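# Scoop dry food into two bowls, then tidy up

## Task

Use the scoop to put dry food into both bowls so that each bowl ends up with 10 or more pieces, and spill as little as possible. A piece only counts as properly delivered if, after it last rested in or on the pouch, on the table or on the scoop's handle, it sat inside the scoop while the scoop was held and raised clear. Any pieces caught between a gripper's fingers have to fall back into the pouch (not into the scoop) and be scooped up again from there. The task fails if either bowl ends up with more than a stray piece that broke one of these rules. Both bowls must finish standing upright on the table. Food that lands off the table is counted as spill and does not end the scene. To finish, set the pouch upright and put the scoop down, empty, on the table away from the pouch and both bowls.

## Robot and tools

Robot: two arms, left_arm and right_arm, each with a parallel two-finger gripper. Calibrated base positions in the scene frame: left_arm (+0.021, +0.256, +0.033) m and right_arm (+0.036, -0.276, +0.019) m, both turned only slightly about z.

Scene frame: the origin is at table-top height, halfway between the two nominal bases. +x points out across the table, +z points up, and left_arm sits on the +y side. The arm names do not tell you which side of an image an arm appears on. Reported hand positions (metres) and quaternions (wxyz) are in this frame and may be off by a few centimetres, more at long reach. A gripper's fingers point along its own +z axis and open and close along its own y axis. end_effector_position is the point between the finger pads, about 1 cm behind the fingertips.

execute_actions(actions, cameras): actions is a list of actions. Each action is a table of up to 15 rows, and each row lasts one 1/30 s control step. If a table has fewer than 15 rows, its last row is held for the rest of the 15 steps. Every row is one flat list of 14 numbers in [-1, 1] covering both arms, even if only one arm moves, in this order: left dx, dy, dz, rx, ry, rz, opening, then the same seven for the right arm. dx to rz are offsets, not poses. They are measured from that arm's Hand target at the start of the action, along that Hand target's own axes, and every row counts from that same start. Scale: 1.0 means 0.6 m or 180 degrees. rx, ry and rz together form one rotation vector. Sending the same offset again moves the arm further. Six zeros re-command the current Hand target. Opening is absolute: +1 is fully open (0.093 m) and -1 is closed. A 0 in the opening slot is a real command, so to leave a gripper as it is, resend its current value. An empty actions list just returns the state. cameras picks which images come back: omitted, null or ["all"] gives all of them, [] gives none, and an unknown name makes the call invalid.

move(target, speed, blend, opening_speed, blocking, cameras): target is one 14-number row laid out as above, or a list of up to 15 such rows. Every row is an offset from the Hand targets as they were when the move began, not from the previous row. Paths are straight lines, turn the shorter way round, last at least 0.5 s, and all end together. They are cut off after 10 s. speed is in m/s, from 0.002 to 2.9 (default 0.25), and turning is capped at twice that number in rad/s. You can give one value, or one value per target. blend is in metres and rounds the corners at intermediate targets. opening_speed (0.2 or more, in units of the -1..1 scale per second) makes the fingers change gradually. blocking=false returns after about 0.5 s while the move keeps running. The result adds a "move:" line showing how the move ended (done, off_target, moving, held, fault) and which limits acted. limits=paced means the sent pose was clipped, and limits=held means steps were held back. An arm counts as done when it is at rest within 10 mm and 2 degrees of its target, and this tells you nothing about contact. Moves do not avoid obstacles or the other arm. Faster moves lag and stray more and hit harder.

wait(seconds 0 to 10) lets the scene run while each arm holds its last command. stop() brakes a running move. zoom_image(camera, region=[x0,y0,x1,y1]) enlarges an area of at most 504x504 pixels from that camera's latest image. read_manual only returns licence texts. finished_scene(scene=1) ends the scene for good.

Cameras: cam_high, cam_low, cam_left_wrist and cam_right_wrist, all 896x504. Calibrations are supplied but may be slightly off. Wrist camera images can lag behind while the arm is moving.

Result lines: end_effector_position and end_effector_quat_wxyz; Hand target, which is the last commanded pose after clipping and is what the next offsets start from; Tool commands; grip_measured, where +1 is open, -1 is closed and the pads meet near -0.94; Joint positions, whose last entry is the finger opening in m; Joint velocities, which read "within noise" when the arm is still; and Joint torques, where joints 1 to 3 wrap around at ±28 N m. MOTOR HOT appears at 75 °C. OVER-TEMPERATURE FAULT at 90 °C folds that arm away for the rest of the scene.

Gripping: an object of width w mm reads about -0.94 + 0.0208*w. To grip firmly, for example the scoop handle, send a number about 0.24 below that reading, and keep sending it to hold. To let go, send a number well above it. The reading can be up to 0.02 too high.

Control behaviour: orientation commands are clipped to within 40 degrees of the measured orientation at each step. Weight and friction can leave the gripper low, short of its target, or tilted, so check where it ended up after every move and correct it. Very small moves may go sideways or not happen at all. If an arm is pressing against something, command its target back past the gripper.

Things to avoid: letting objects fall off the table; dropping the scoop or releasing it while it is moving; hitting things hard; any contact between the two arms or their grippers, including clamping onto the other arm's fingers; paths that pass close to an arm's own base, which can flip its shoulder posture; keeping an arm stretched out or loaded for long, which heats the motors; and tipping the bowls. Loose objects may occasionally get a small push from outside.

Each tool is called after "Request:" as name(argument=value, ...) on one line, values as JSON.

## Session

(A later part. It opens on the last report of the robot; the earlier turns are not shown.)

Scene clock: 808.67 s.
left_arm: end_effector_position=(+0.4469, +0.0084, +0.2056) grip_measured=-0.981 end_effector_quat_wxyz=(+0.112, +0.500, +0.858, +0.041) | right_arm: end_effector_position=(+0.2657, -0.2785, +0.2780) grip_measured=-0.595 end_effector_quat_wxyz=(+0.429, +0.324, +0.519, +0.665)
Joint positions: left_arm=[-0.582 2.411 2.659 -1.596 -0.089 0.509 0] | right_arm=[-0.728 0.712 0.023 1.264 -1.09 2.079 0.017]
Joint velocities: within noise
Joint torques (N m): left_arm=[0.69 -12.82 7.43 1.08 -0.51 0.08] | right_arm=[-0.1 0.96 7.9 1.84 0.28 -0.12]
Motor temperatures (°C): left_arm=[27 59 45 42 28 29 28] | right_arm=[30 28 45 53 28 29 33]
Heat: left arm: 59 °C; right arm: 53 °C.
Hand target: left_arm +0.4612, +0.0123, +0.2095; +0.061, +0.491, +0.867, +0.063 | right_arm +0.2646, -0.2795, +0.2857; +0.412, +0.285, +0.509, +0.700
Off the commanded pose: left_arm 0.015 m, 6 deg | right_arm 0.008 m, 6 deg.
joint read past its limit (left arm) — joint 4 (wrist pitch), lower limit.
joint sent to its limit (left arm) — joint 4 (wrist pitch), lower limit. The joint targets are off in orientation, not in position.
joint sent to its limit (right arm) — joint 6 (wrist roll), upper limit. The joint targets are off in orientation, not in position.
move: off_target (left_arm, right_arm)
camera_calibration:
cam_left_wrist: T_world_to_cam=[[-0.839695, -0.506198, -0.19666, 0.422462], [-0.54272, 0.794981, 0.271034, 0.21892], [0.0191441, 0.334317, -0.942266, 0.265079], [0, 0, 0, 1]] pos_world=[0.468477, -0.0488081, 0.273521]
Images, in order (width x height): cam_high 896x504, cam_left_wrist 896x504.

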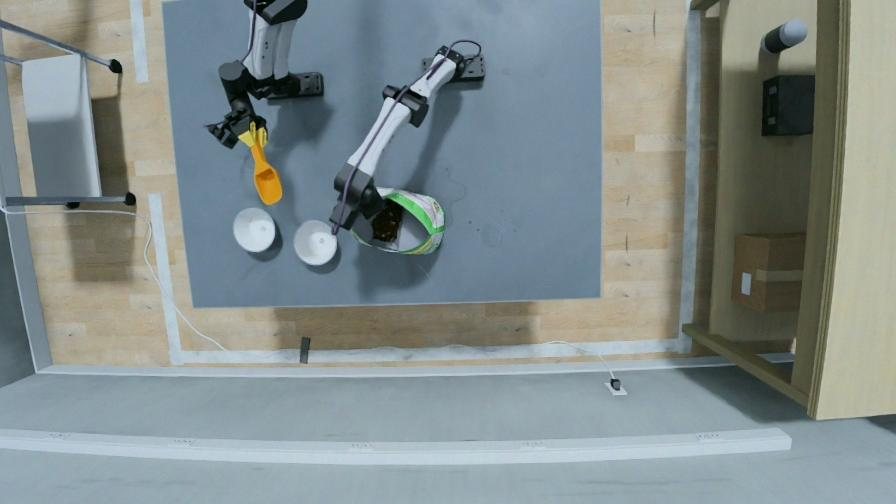

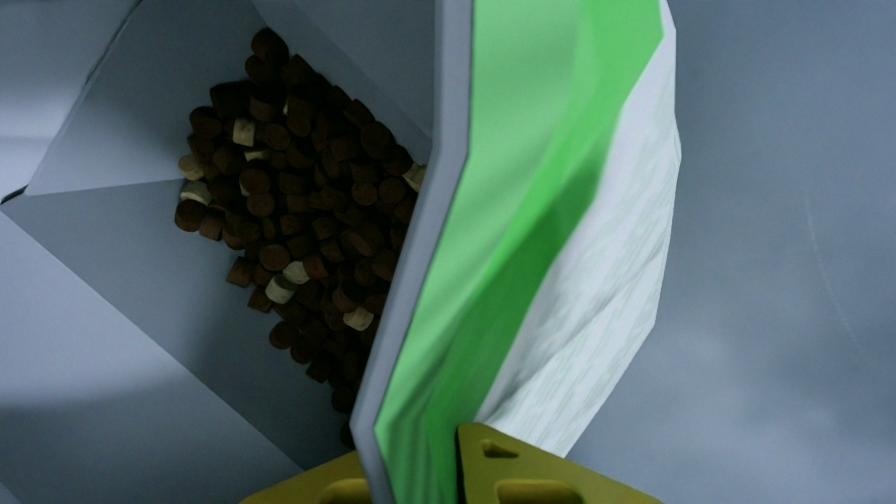

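Request:
move(target=[-0.0255,0.139,0.017,0,0.0094,-0.0547,-1,0,0,0,0,0,0,-0.935], speed=0.08, cameras=["cam_left_wrist","cam_high","cam_low"])

Request:
zoom_image(camera="cam_high", region=[330, 140, 500, 310])

Scene clock: 817.10 s.
left_arm: end_effector_position=(+0.5042, +0.0296, +0.2042) grip_measured=-0.982 end_effector_quat_wxyz=(+0.175, +0.439, +0.881, +0.027) | right_arm: end_effector_position=(+0.2657, -0.2785, +0.2780) grip_measured=-0.595 end_effector_quat_wxyz=(+0.429, +0.324, +0.519, +0.665)
Joint positions: left_arm=[-0.48 2.528 2.84 -1.531 -0.051 0.48 0] | right_arm=[-0.728 0.712 0.023 1.264 -1.09 2.079 0.017]
Joint velocities: within noise
Joint torques (N m): left_arm=[2.36 -13.41 7.71 1.97 -0.79 -0.02] | right_arm=[-0.08 0.94 7.86 1.85 0.27 -0.11]
Motor temperatures (°C): left_arm=[27 58 45 42 28 29 28] | right_arm=[30 28 46 53 28 29 33]
Heat: left arm: 58 °C; right arm: 53 °C.
Hand target: left_arm +0.5410, +0.0421, +0.2142; +0.053, +0.414, +0.906, +0.064 | right_arm +0.2645, -0.2795, +0.2857; +0.412, +0.285, +0.509, +0.700
Off the commanded pose: left_arm 0.040 m, 15 deg | right_arm 0.008 m, 6 deg.
elbow stopped short (left arm): the move would have taken joint 3 (elbow) straighter than the controller allows.
joint sent to its limit (right arm) — joint 6 (wrist roll), upper limit. The joint targets are off in orientation, not in position.
move: off_target (left_arm, right_arm)
camera_calibration:
cam_left_wrist: T_world_to_cam=[[-0.752851, -0.622681, -0.21327, 0.44408], [-0.654003, 0.744196, 0.135838, 0.318797], [0.074131, 0.241745, -0.967504, 0.235724], [0, 0, 0, 1]] pos_world=[0.525346, -0.0177127, 0.279468]
Images, in order (width x height): cam_high 896x504, cam_low 896x504, cam_left_wrist 896x504.

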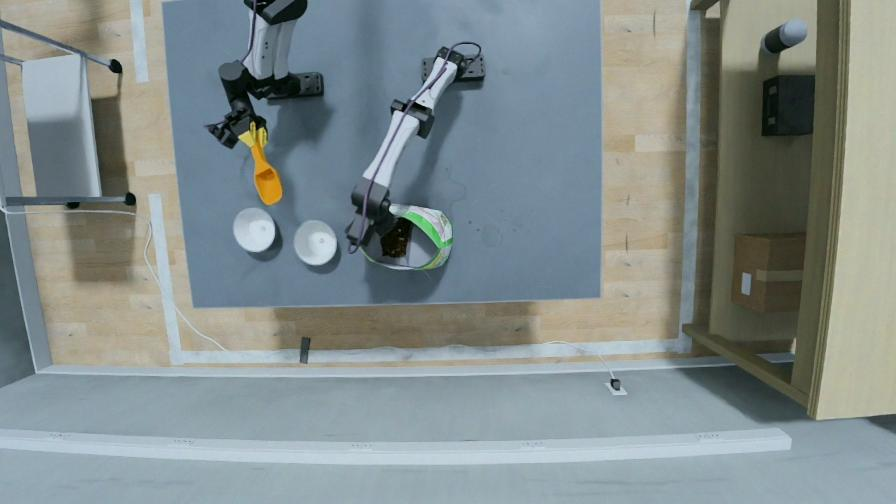

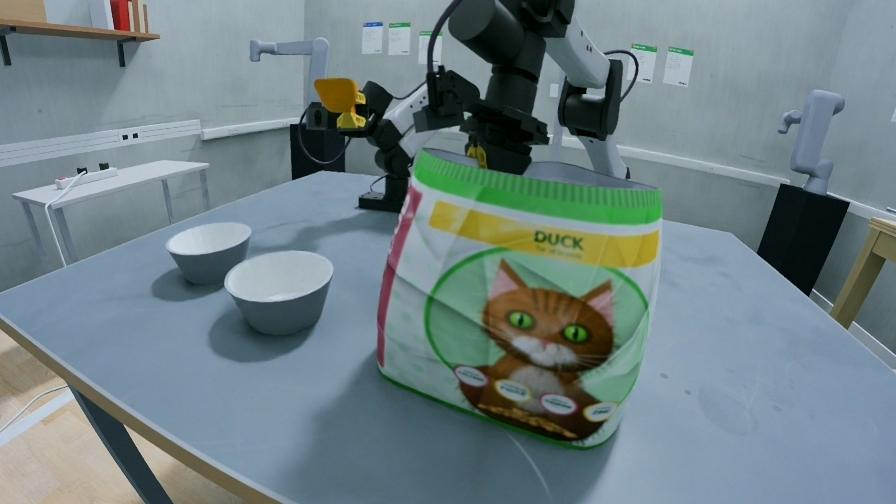

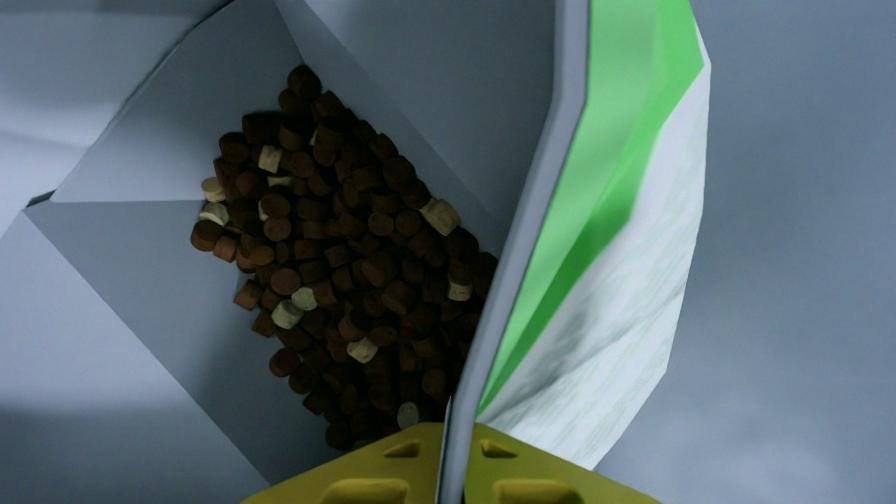

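Scaled by 2.965 from the camera's 896x504 image, which has a finer 1280x720 frame.

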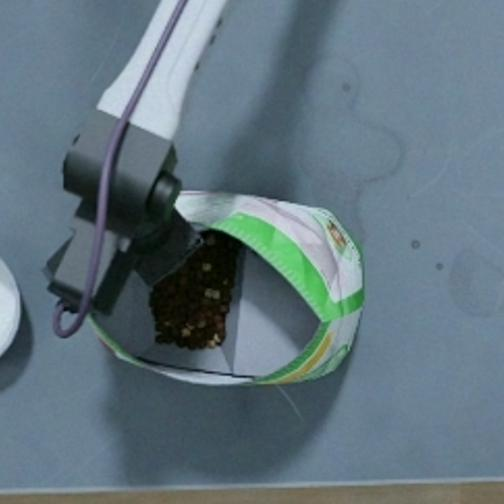

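Request:
move(target=[0,0,0,0,0,0,0.6,0,0,0,0,0,0,-0.935], opening_speed=0.6, cameras=[])

Request:
move(target=[0,0,-0.16,0,0,0,0.8,0,0,0,0,0,0,-0.935], speed=0.12, cameras=["cam_left_wrist","cam_low","cam_high"])

Request:
zoom_image(camera="cam_high", region=[330, 140, 500, 310])

Scene clock: 839.63 s.
left_arm: end_effector_position=(+0.5281, +0.0446, +0.2133) grip_measured=+0.598 end_effector_quat_wxyz=(+0.210, +0.417, +0.882, +0.066) | right_arm: end_effector_position=(+0.2657, -0.2785, +0.2780) grip_measured=-0.595 end_effector_quat_wxyz=(+0.429, +0.324, +0.519, +0.665)
Joint positions: left_arm=[-0.459 2.528 2.846 -1.463 -0.125 0.478 0.074] | right_arm=[-0.728 0.712 0.023 1.264 -1.09 2.079 0.017]
Joint velocities: within noise
Joint torques (N m): left_arm=[0.29 -12.96 7.27 1.61 -0.18 0.11] | right_arm=[-0.08 0.96 7.86 1.84 0.28 -0.11]
Motor temperatures (°C): left_arm=[27 60 45 44 28 29 29] | right_arm=[30 28 46 52 28 29 33]
Heat: left arm: 60 °C; right arm: 52 °C.
Hand target: left_arm +0.5410, +0.0422, +0.2142; +0.053, +0.414, +0.907, +0.064 | right_arm +0.2646, -0.2795, +0.2857; +0.412, +0.285, +0.509, +0.700
Off the commanded pose: left_arm 0.013 m, 18 deg | right_arm 0.008 m, 6 deg.
elbow stopped short (left arm): the move would have taken joint 3 (elbow) straighter than the controller allows.
joint sent to its limit (right arm) — joint 6 (wrist roll), upper limit. The joint targets are off in orientation, not in position.
move: off_target (left_arm, right_arm)
No camera images: "cameras" was empty.

Scene clock: 841.67 s.
left_arm: end_effector_position=(+0.5263, +0.0356, +0.2779) grip_measured=+0.798 end_effector_quat_wxyz=(+0.291, +0.410, +0.862, +0.066) | right_arm: end_effector_position=(+0.2657, -0.2785, +0.2780) grip_measured=-0.595 end_effector_quat_wxyz=(+0.429, +0.324, +0.519, +0.665)
Joint positions: left_arm=[-0.476 2.419 2.846 -1.403 -0.13 0.478 0.084] | right_arm=[-0.728 0.712 0.023 1.264 -1.09 2.079 0.017]
Joint velocities: within noise
Joint torques (N m): left_arm=[-0.34 -17.29 7.17 1.71 -0.25 0.14] | right_arm=[-0.08 0.94 7.83 1.85 0.28 -0.11]
Motor temperatures (°C): left_arm=[27 61 45 44 28 29 29] | right_arm=[30 28 46 52 28 29 33]
Heat: left arm: 61 °C; right arm: 52 °C.
Hand target: left_arm +0.5266, +0.0352, +0.3089; +0.053, +0.414, +0.907, +0.064 | right_arm +0.2646, -0.2795, +0.2857; +0.412, +0.285, +0.509, +0.700
Off the commanded pose: left_arm 0.031 m, 28 deg | right_arm 0.008 m, 6 deg.
elbow stopped short (left arm): the move would have taken joint 3 (elbow) straighter than the controller allows.
joint sent to its limit (right arm) — joint 6 (wrist roll), upper limit. The joint targets are off in orientation, not in position.
move: off_target (left_arm, right_arm)
camera_calibration:
cam_left_wrist: T_world_to_cam=[[-0.654398, -0.664607, -0.360639, 0.470841], [-0.693268, 0.717764, -0.0647689, 0.396074], [0.3019, 0.207635, -0.930454, 0.175063], [0, 0, 0, 1]] pos_world=[0.529851, -0.00771247, 0.358345]
Images, in order (width x height): cam_high 896x504, cam_low 896x504, cam_left_wrist 896x504.

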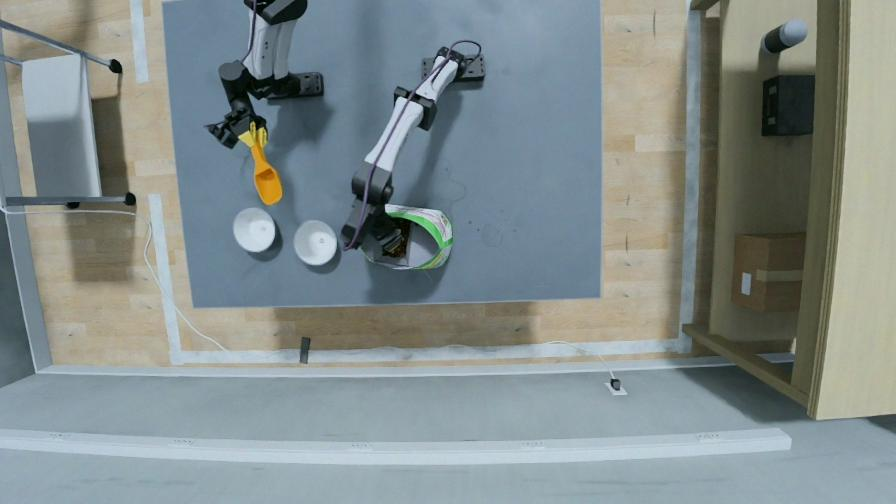

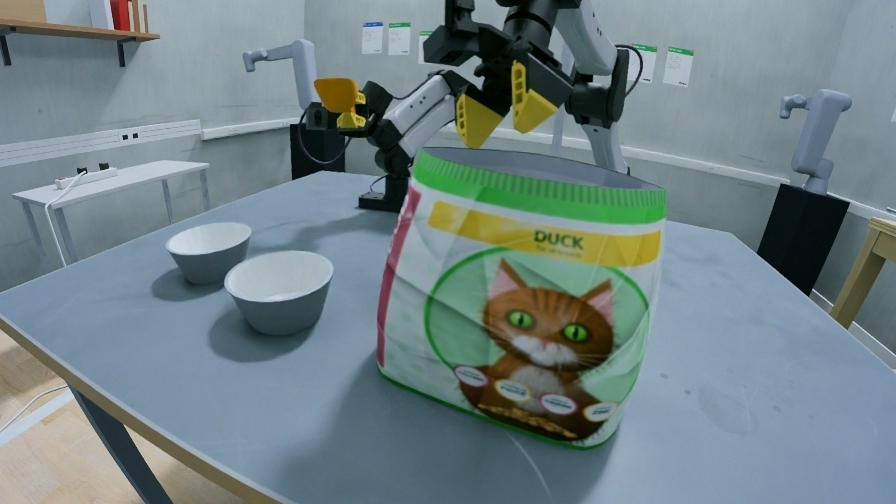

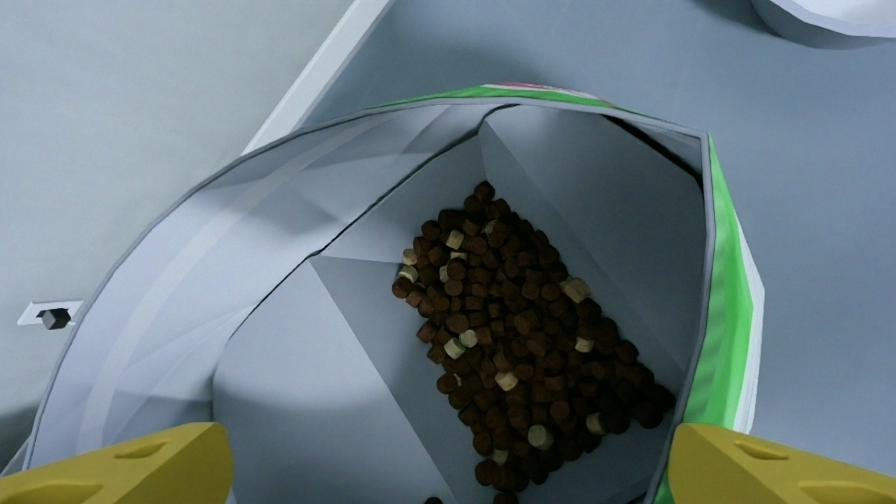

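Scaled by 2.965 from the camera's 896x504 image, which has a finer 1280x720 frame.

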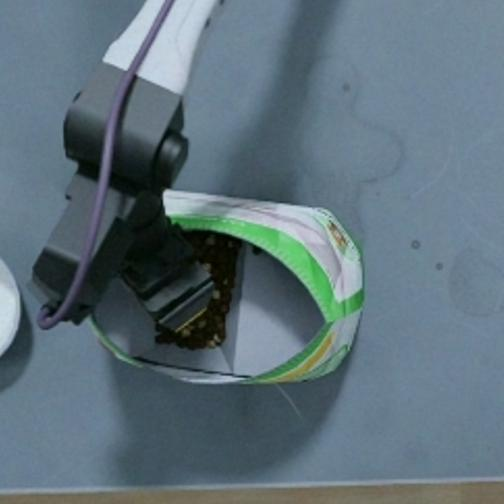

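Request:
move(target=[0.139,0.231,0.047,0.0094,-0.1976,-0.118,1,0,0,0,0,0,0,-0.935], speed=0.15, cameras=["cam_left_wrist","cam_low","cam_high"])

Request:
zoom_image(camera="cam_high", region=[330, 140, 500, 310])

Scene clock: 880.17 s.
left_arm: end_effector_position=(+0.5762, +0.1949, +0.2892) grip_measured=+1.000 end_effector_quat_wxyz=(+0.332, +0.238, +0.909, -0.081) | right_arm: end_effector_position=(+0.2657, -0.2785, +0.2780) grip_measured=-0.595 end_effector_quat_wxyz=(+0.429, +0.324, +0.519, +0.665)
Joint positions: left_arm=[-0.047 2.419 2.846 -1.357 0.297 0.391 0.093] | right_arm=[-0.728 0.712 0.023 1.264 -1.09 2.079 0.017]
Joint velocities: within noise
Joint torques (N m): left_arm=[-0.27 -14.04 7.21 1.73 0.28 0.04] | right_arm=[-0.08 0.95 7.86 1.85 0.28 -0.11]
Motor temperatures (°C): left_arm=[27 74 45 45 28 29 28] | right_arm=[30 28 46 51 28 29 33]
Heat: left arm: 74 °C; right arm: 51 °C. Fold the left arm in close to its base, or ease its load, before you think long.
Hand target: left_arm +0.5795, +0.1904, +0.2998; +0.331, +0.243, +0.908, -0.088 | right_arm +0.2646, -0.2795, +0.2857; +0.412, +0.285, +0.509, +0.700
Off the commanded pose: left_arm 0.012 m, 1 deg | right_arm 0.008 m, 6 deg.
MOTOR HOT: joint 2 (shoulder) of the left arm reports 74 °C; the controller's stop level is 90 °C. To cool a motor, set the load down, stop pushing, or move to a pose that needs little force.
elbow stopped short (left arm): the move would have taken joint 3 (elbow) straighter than the controller allows.
joint sent to its limit (right arm) — joint 6 (wrist roll), upper limit. The joint targets are off in orientation, not in position.
move: off_target (left_arm, right_arm)
camera_calibration:
cam_left_wrist: T_world_to_cam=[[-0.469552, -0.882761, -0.0159347, 0.449706], [-0.850961, 0.4573, -0.258346, 0.514712], [0.235345, -0.107747, -0.965921, 0.247431], [0, 0, 0, 1]] pos_world=[0.590928, 0.188265, 0.379138]
Images, in order (width x height): cam_high 896x504, cam_low 896x504, cam_left_wrist 896x504.

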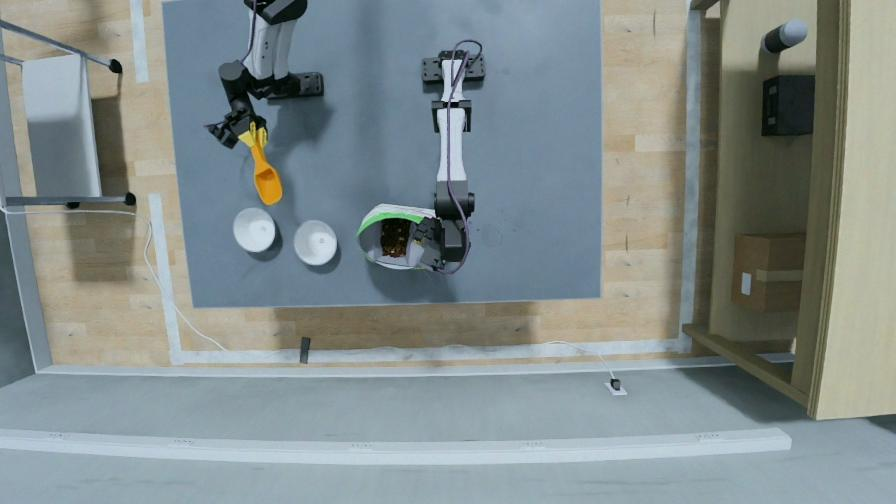

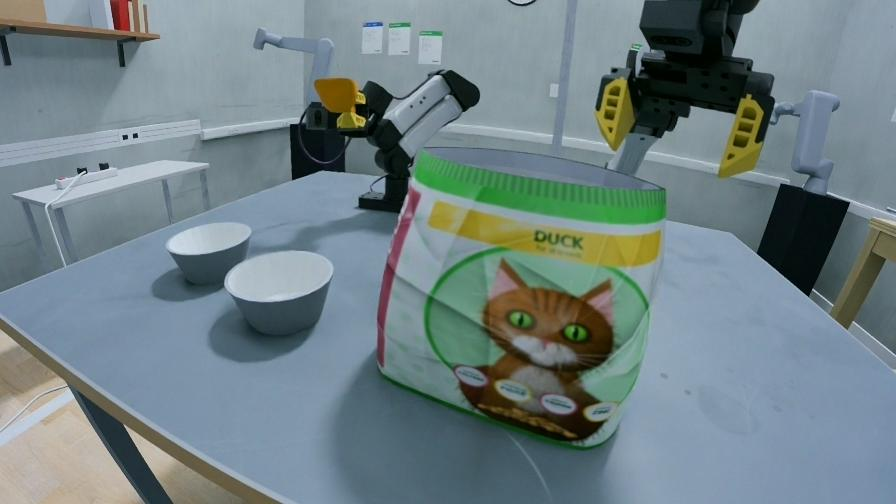

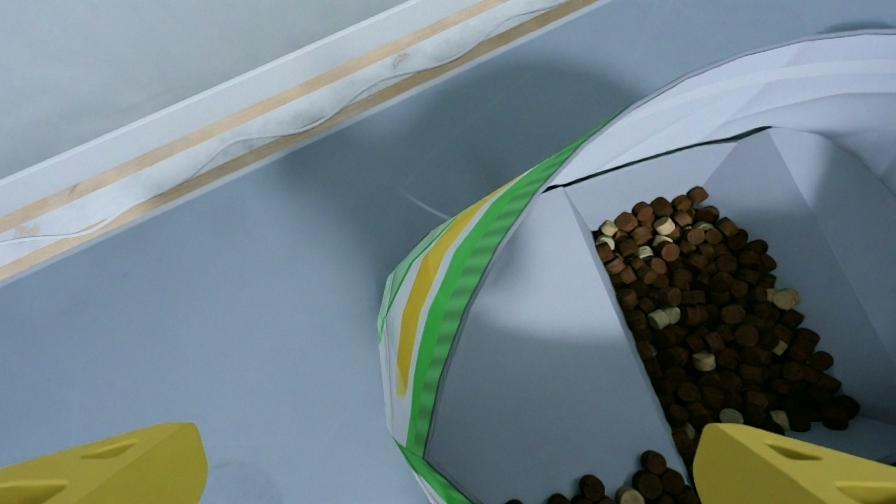

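Scaled by 2.965 from the camera's 896x504 image, which has a finer 1280x720 frame.

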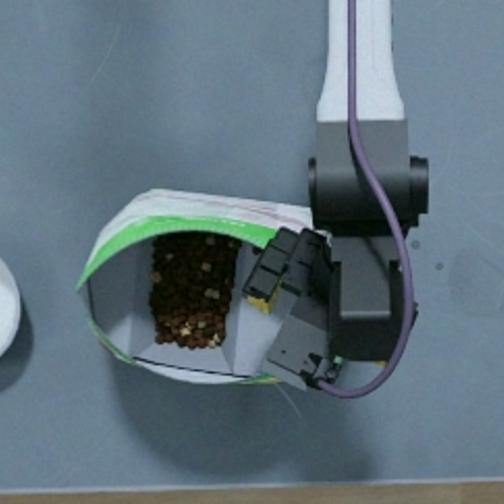

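Request:
move(target=[0.228,-0.097,-0.3,0,0,0,1,0,0,0,0,0,0,-0.935], speed=0.25, cameras=["cam_left_wrist","cam_high"])

Request:
zoom_image(camera="cam_high", region=[330, 140, 500, 310])

Scene clock: 890.13 s.
left_arm: end_effector_position=(+0.3630, +0.2515, +0.3503) grip_measured=+1.000 end_effector_quat_wxyz=(+0.333, +0.240, +0.908, -0.082) | right_arm: end_effector_position=(+0.2657, -0.2785, +0.2780) grip_measured=-0.595 end_effector_quat_wxyz=(+0.429, +0.324, +0.519, +0.665)
Joint positions: left_arm=[0.164 1.481 1.788 -1.303 0.422 0.58 0.093] | right_arm=[-0.728 0.712 0.023 1.264 -1.09 2.079 0.017]
Joint velocities: within noise
Joint torques (N m): left_arm=[0.38 -6.63 5.12 1.37 0.35 0.18] | right_arm=[-0.13 0.94 7.88 1.84 0.27 -0.11]
Motor temperatures (°C): left_arm=[27 72 45 45 28 29 28] | right_arm=[30 28 46 50 28 29 33]
Heat: left arm: 72 °C; right arm: 50 °C. Fold the left arm in close to its base, or ease its load, before you think long.
Hand target: left_arm +0.3594, +0.2500, +0.3495; +0.331, +0.243, +0.908, -0.088 | right_arm +0.2646, -0.2796, +0.2857; +0.412, +0.285, +0.509, +0.700
Off the commanded pose: left_arm 0.004 m, 1 deg | right_arm 0.008 m, 6 deg.
MOTOR HOT: still on. Joint 2 (shoulder) of the left arm reports 72 °C.
joint sent to its limit (right arm) — joint 6 (wrist roll), upper limit. The joint targets are off in orientation, not in position.
move: off_target (right_arm)
camera_calibration:
cam_left_wrist: T_world_to_cam=[[-0.47488, -0.879905, -0.0159868, 0.401784], [-0.847793, 0.462271, -0.259909, 0.321303], [0.236086, -0.109872, -0.965501, 0.362821], [0, 0, 0, 1]] pos_world=[0.37754, 0.244866, 0.440237]
Images, in order (width x height): cam_high 896x504, cam_left_wrist 896x504.

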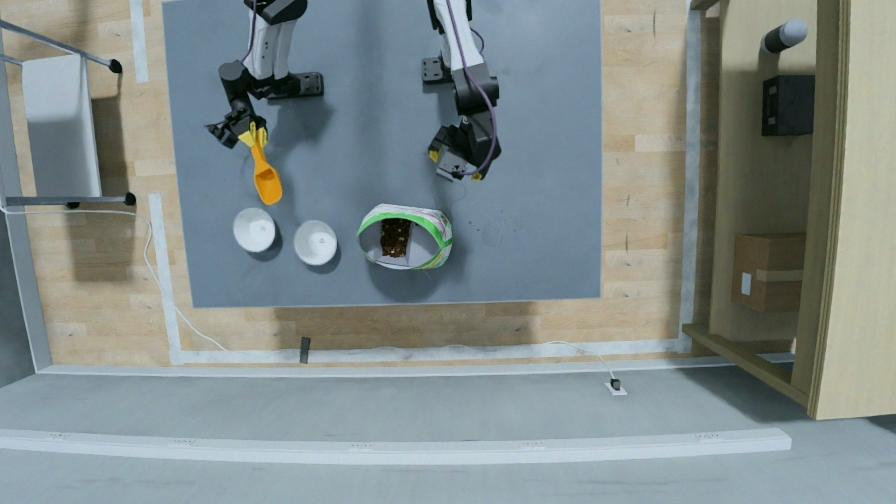

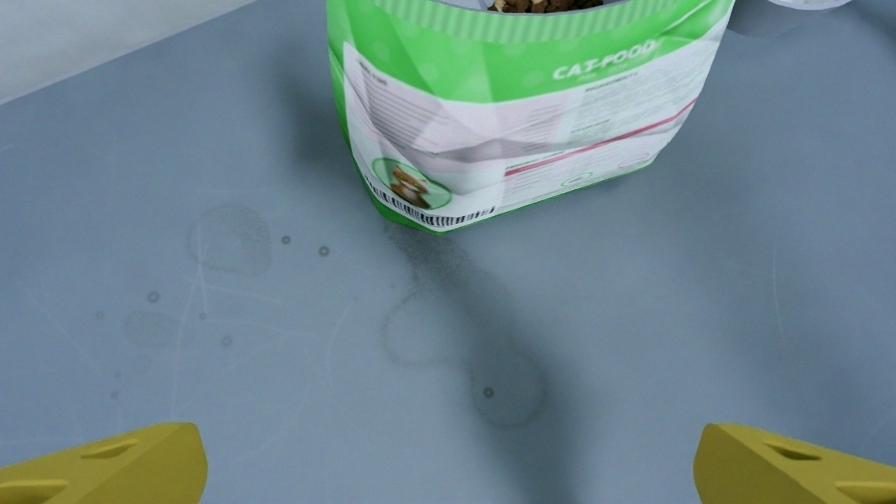

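Scaled by 2.965 from the camera's 896x504 image, which has a finer 1280x720 frame.

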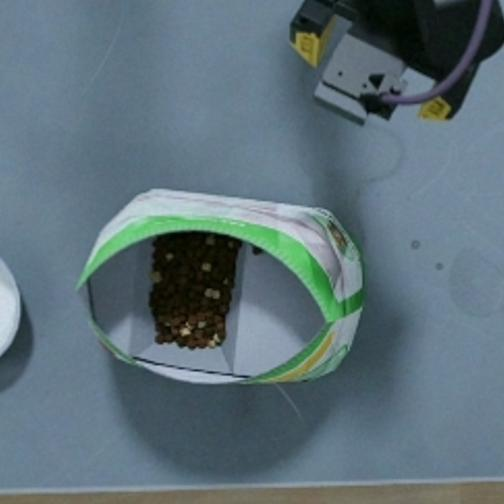

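Request:
move(target=[[-0.2343,0.1017,0.3058,0,0,0,1,0,0,0,0,0,0,-0.935],[-0.1493,0.1122,0.4357,0,0,0,1,0,0,0,0,0,0,-0.935]], speed=[0.25,0.12], cameras=["cam_left_wrist","cam_low"])

Scene clock: 922.87 s.
left_arm: end_effector_position=(+0.6062, +0.1827, +0.2132) grip_measured=+1.000 end_effector_quat_wxyz=(+0.348, +0.242, +0.900, -0.099) | right_arm: end_effector_position=(+0.2657, -0.2785, +0.2781) grip_measured=-0.595 end_effector_quat_wxyz=(+0.429, +0.324, +0.519, +0.665)
Joint positions: left_arm=[-0.056 2.297 2.261 -0.861 0.335 0.376 0.093] | right_arm=[-0.728 0.712 0.023 1.264 -1.09 2.079 0.017]
Joint velocities: within noise
Joint torques (N m): left_arm=[0.54 -15.51 4.75 1.36 -0.1 0.31] | right_arm=[-0.09 0.98 7.83 1.84 0.27 -0.11]
Motor temperatures (°C): left_arm=[27 56 45 42 28 29 28] | right_arm=[30 28 46 50 28 29 33]
Heat: left arm: 56 °C; right arm: 50 °C.
Hand target: left_arm +0.5982, +0.1903, +0.2072; +0.331, +0.243, +0.908, -0.088 | right_arm +0.2645, -0.2795, +0.2858; +0.412, +0.285, +0.509, +0.700
Off the commanded pose: left_arm 0.013 m, 2 deg | right_arm 0.008 m, 6 deg.
MOTOR HOT: cleared for the motors of the left arm.
joint sent to its limit (right arm) — joint 6 (wrist roll), upper limit. The joint targets are off in orientation, not in position.
move: off_target (left_arm, right_arm)
camera_calibration:
cam_left_wrist: T_world_to_cam=[[-0.48882, -0.872365, 0.0058662, 0.457035], [-0.833332, 0.464937, -0.298982, 0.522753], [0.258094, -0.151037, -0.954241, 0.157229], [0, 0, 0, 1]] pos_world=[0.618455, 0.179402, 0.303647]
Images, in order (width x height): cam_low 896x504, cam_left_wrist 896x504.

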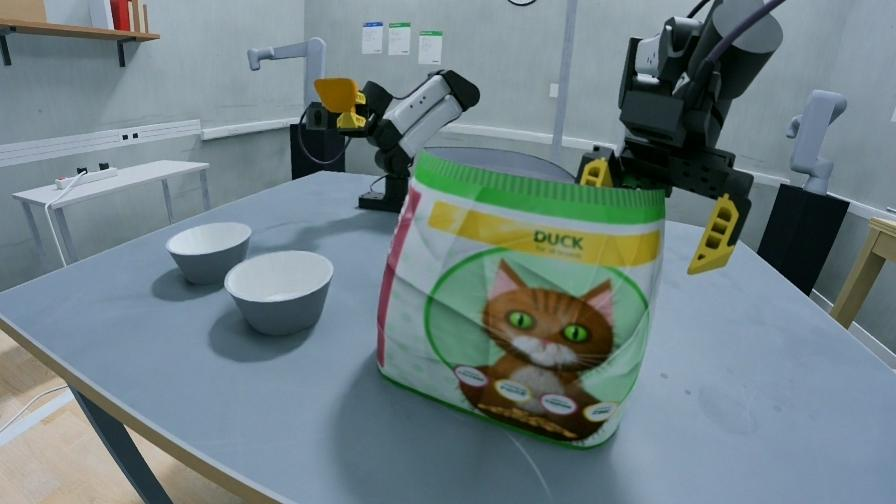

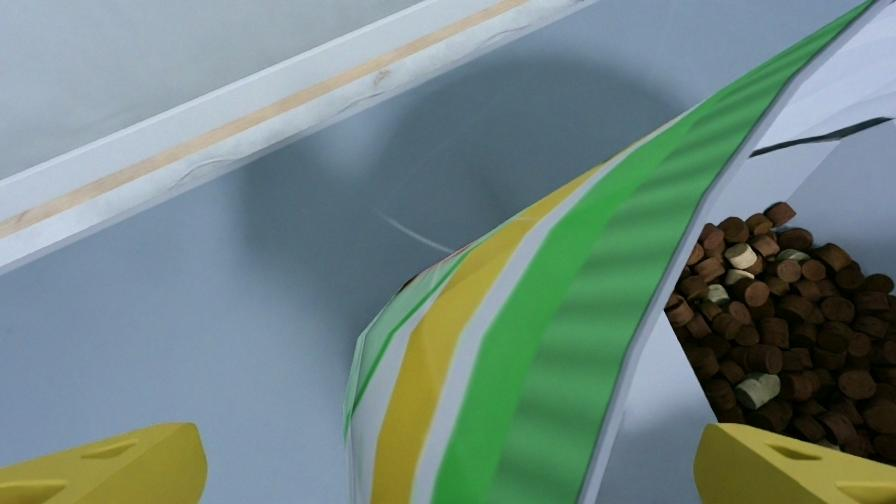

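Request:
move(target=[0,0,0,0,0,0,-1,0,0,0,0,0,0,-0.935], opening_speed=0.8, cameras=["cam_left_wrist"])

Request:
move(target=[0.106,-0.0575,-0.1327,-0.0388,-0.1468,0.0325,-1,0,0,0,0,0,0,-0.935], speed=0.06, cameras=["cam_left_wrist","cam_low","cam_high"])

Request:
zoom_image(camera="cam_high", region=[330, 130, 500, 300])

Scene clock: 932.13 s.
left_arm: end_effector_position=(+0.6086, +0.1790, +0.2114) grip_measured=-0.982 end_effector_quat_wxyz=(+0.353, +0.248, +0.897, -0.096) | right_arm: end_effector_position=(+0.2657, -0.2785, +0.2781) grip_measured=-0.595 end_effector_quat_wxyz=(+0.429, +0.324, +0.519, +0.665)
Joint positions: left_arm=[-0.064 2.297 2.248 -0.837 0.33 0.382 0] | right_arm=[-0.728 0.712 0.023 1.264 -1.09 2.079 0.017]
Joint velocities: within noise
Joint torques (N m): left_arm=[1.14 -15.65 5.71 1.15 -0.04 0.24] | right_arm=[-0.08 0.98 7.88 1.85 0.28 -0.11]
Motor temperatures (°C): left_arm=[27 61 45 42 28 29 28] | right_arm=[30 28 46 49 28 29 33]
Heat: left arm: 61 °C; right arm: 49 °C.
Hand target: left_arm +0.5982, +0.1902, +0.2072; +0.331, +0.243, +0.907, -0.088 | right_arm +0.2645, -0.2795, +0.2858; +0.412, +0.285, +0.509, +0.700
Off the commanded pose: left_arm 0.016 m, 3 deg | right_arm 0.008 m, 6 deg.
joint sent to its limit (right arm) — joint 6 (wrist roll), upper limit. The joint targets are off in orientation, not in position.
move: off_target (left_arm, right_arm)
camera_calibration:
cam_left_wrist: T_world_to_cam=[[-0.495936, -0.868333, -0.00669019, 0.461152], [-0.82543, 0.473797, -0.30689, 0.52124], [0.269652, -0.146676, -0.951722, 0.146065], [0, 0, 0, 1]] pos_world=[0.619562, 0.174896, 0.302062]
Images, in order (width x height): cam_left_wrist 896x504.

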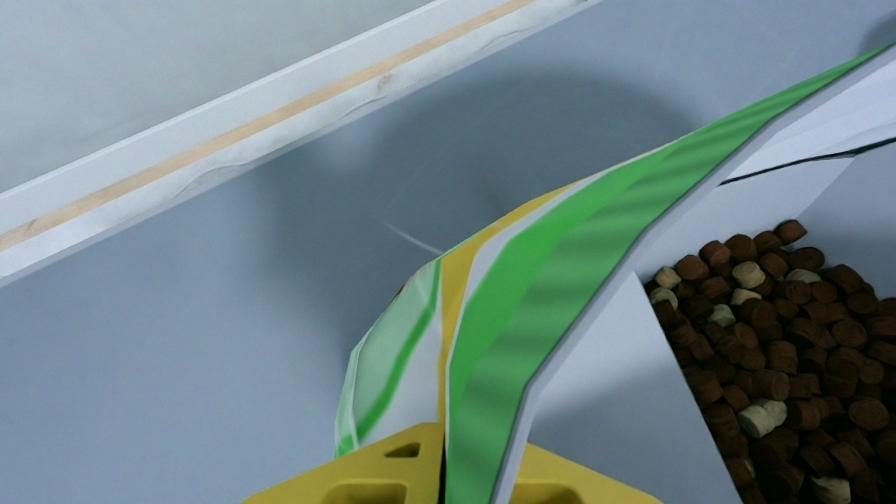

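Scene clock: 936.63 s.
left_arm: end_effector_position=(+0.5010, +0.2002, +0.2265) grip_measured=-0.982 end_effector_quat_wxyz=(+0.553, +0.250, +0.791, -0.074) | right_arm: end_effector_position=(+0.2657, -0.2785, +0.2781) grip_measured=-0.595 end_effector_quat_wxyz=(+0.429, +0.324, +0.519, +0.665)
Joint positions: left_arm=[0.005 1.633 1.03 0.174 0.433 0.363 0] | right_arm=[-0.728 0.712 0.023 1.264 -1.09 2.079 0.017]
Joint velocities: within noise
Joint torques (N m): left_arm=[1.7 -11.11 5.6 1.82 0.08 0.11] | right_arm=[-0.09 0.96 7.86 1.84 0.29 -0.11]
Motor temperatures (°C): left_arm=[27 61 44 43 28 29 28] | right_arm=[30 28 46 49 28 29 33]
Heat: left arm: 61 °C; right arm: 49 °C.
Hand target: left_arm +0.4944, +0.2102, +0.2271; +0.547, +0.242, +0.798, -0.070 | right_arm +0.2645, -0.2795, +0.2858; +0.412, +0.285, +0.509, +0.700
Off the commanded pose: left_arm 0.012 m, 1 deg | right_arm 0.008 m, 6 deg.
joint sent to its limit (right arm) — joint 6 (wrist roll), upper limit. The joint targets are off in orientation, not in position.
move: off_target (left_arm, right_arm)
camera_calibration:
cam_left_wrist: T_world_to_cam=[[-0.462015, -0.873082, -0.155784, 0.44406], [-0.600567, 0.437252, -0.669425, 0.40377], [0.652581, -0.215726, -0.726361, -0.0366035], [0, 0, 0, 1]] pos_world=[0.47154, 0.203255, 0.312884]
Images, in order (width x height): cam_high 896x504, cam_low 896x504, cam_left_wrist 896x504.

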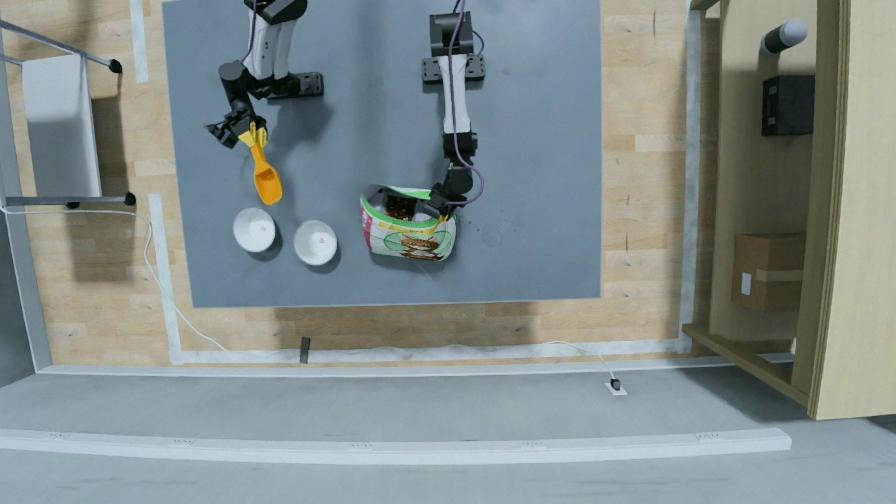

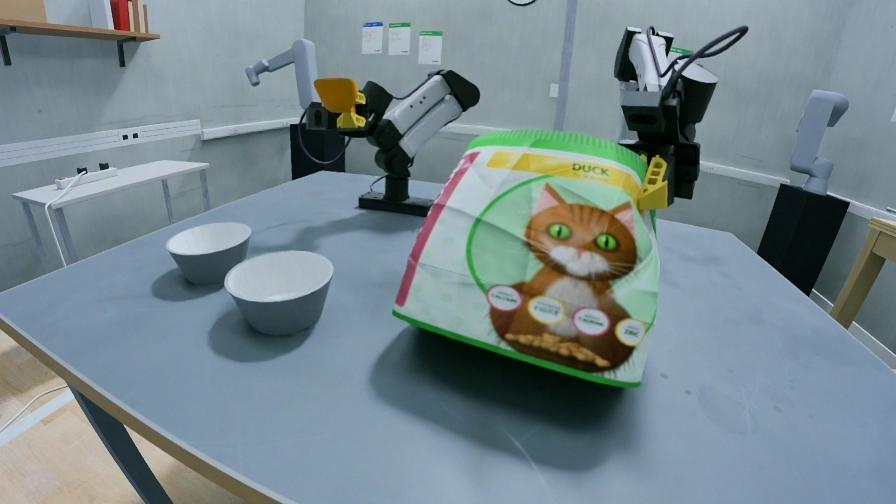

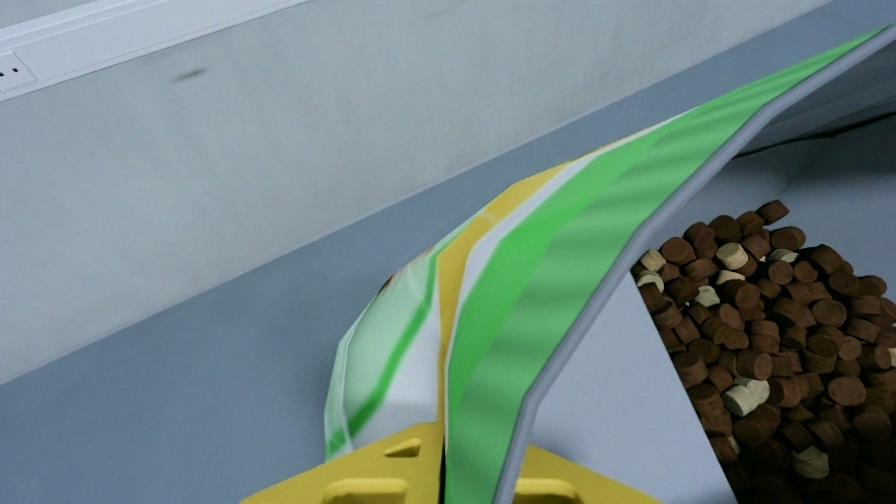

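Scaled by 2.965 from the camera's 896x504 image, which has a finer 1280x720 frame.

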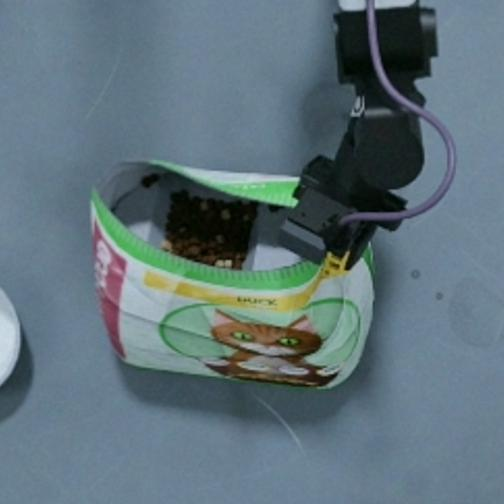

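Request:
move(target=[0.0828,-0.05,-0.127,-0.0374,-0.1415,0.0314,-1,0,0,0,0,0,0,-0.935], speed=0.06, cameras=["cam_left_wrist","cam_low","cam_high"])

Request:
zoom_image(camera="cam_high", region=[330, 110, 500, 280])

Scene clock: 950.43 s.
left_arm: end_effector_position=(+0.4040, +0.2221, +0.2115) grip_measured=-0.982 end_effector_quat_wxyz=(+0.728, +0.233, +0.643, -0.050) | right_arm: end_effector_position=(+0.2657, -0.2785, +0.2781) grip_measured=-0.595 end_effector_quat_wxyz=(+0.429, +0.324, +0.519, +0.665)
Joint positions: left_arm=[0.121 1.601 0.333 1.344 0.56 0.239 0] | right_arm=[-0.728 0.712 0.023 1.264 -1.09 2.079 0.017]
Joint velocities: within noise
Joint torques (N m): left_arm=[1.48 -5.18 3.66 2.18 0 0.07] | right_arm=[-0.1 0.95 7.88 1.84 0.27 -0.12]
Motor temperatures (°C): left_arm=[27 58 44 44 28 29 28] | right_arm=[30 28 46 49 28 29 33]
Heat: left arm: 58 °C; right arm: 49 °C.
Hand target: left_arm +0.4024, +0.2280, +0.2071; +0.726, +0.227, +0.648, -0.048 | right_arm +0.2645, -0.2795, +0.2858; +0.412, +0.285, +0.509, +0.700
Off the commanded pose: left_arm 0.007 m, 1 deg | right_arm 0.008 m, 6 deg.
joint sent to its limit (right arm) — joint 6 (wrist roll), upper limit. The joint targets are off in orientation, not in position.
move: off_target (right_arm)
camera_calibration:
cam_left_wrist: T_world_to_cam=[[-0.358881, -0.895265, -0.264018, 0.40221], [-0.239335, 0.361669, -0.901063, 0.245693], [0.902177, -0.260185, -0.344064, -0.151195], [0, 0, 0, 1]] pos_world=[0.339553, 0.231886, 0.275554]
Images, in order (width x height): cam_high 896x504, cam_low 896x504, cam_left_wrist 896x504.

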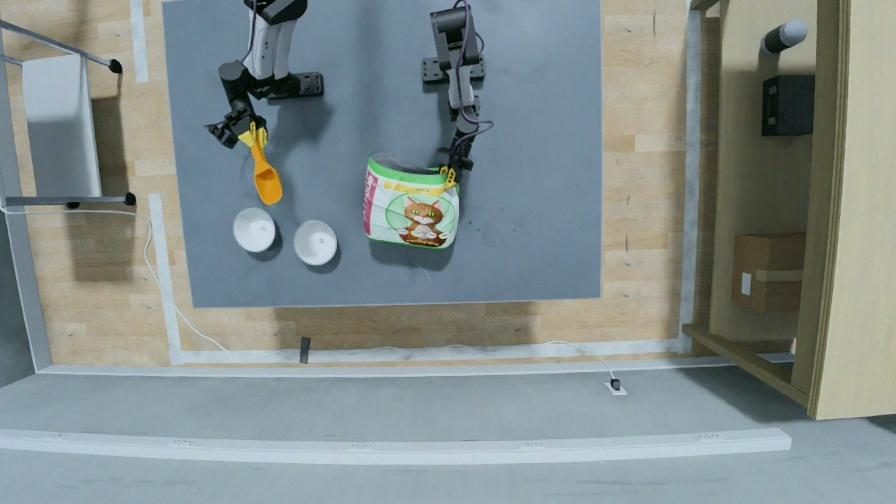

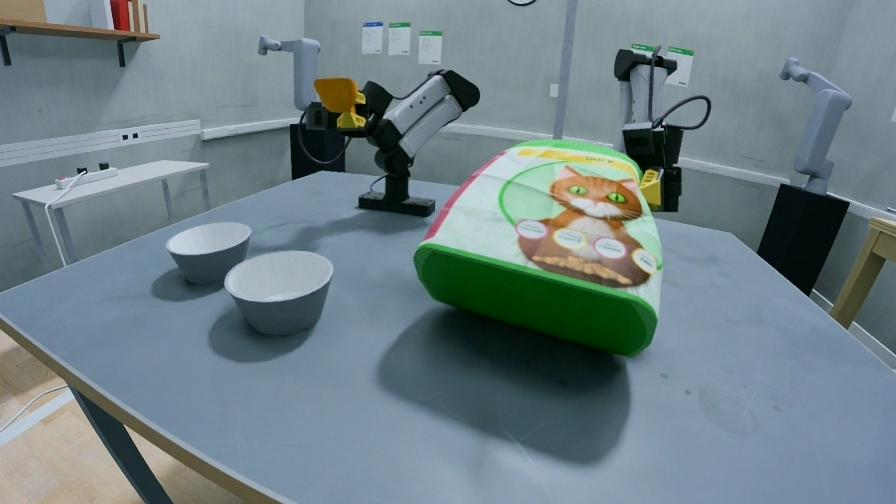

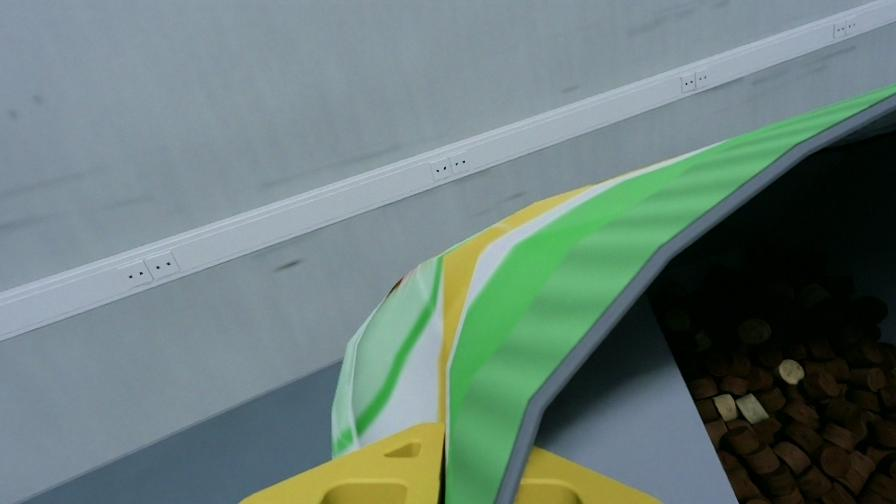

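Scaled by 2.965 from the camera's 896x504 image, which has a finer 1280x720 frame.

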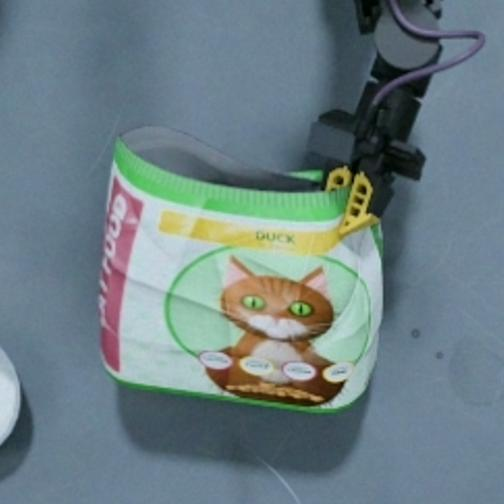

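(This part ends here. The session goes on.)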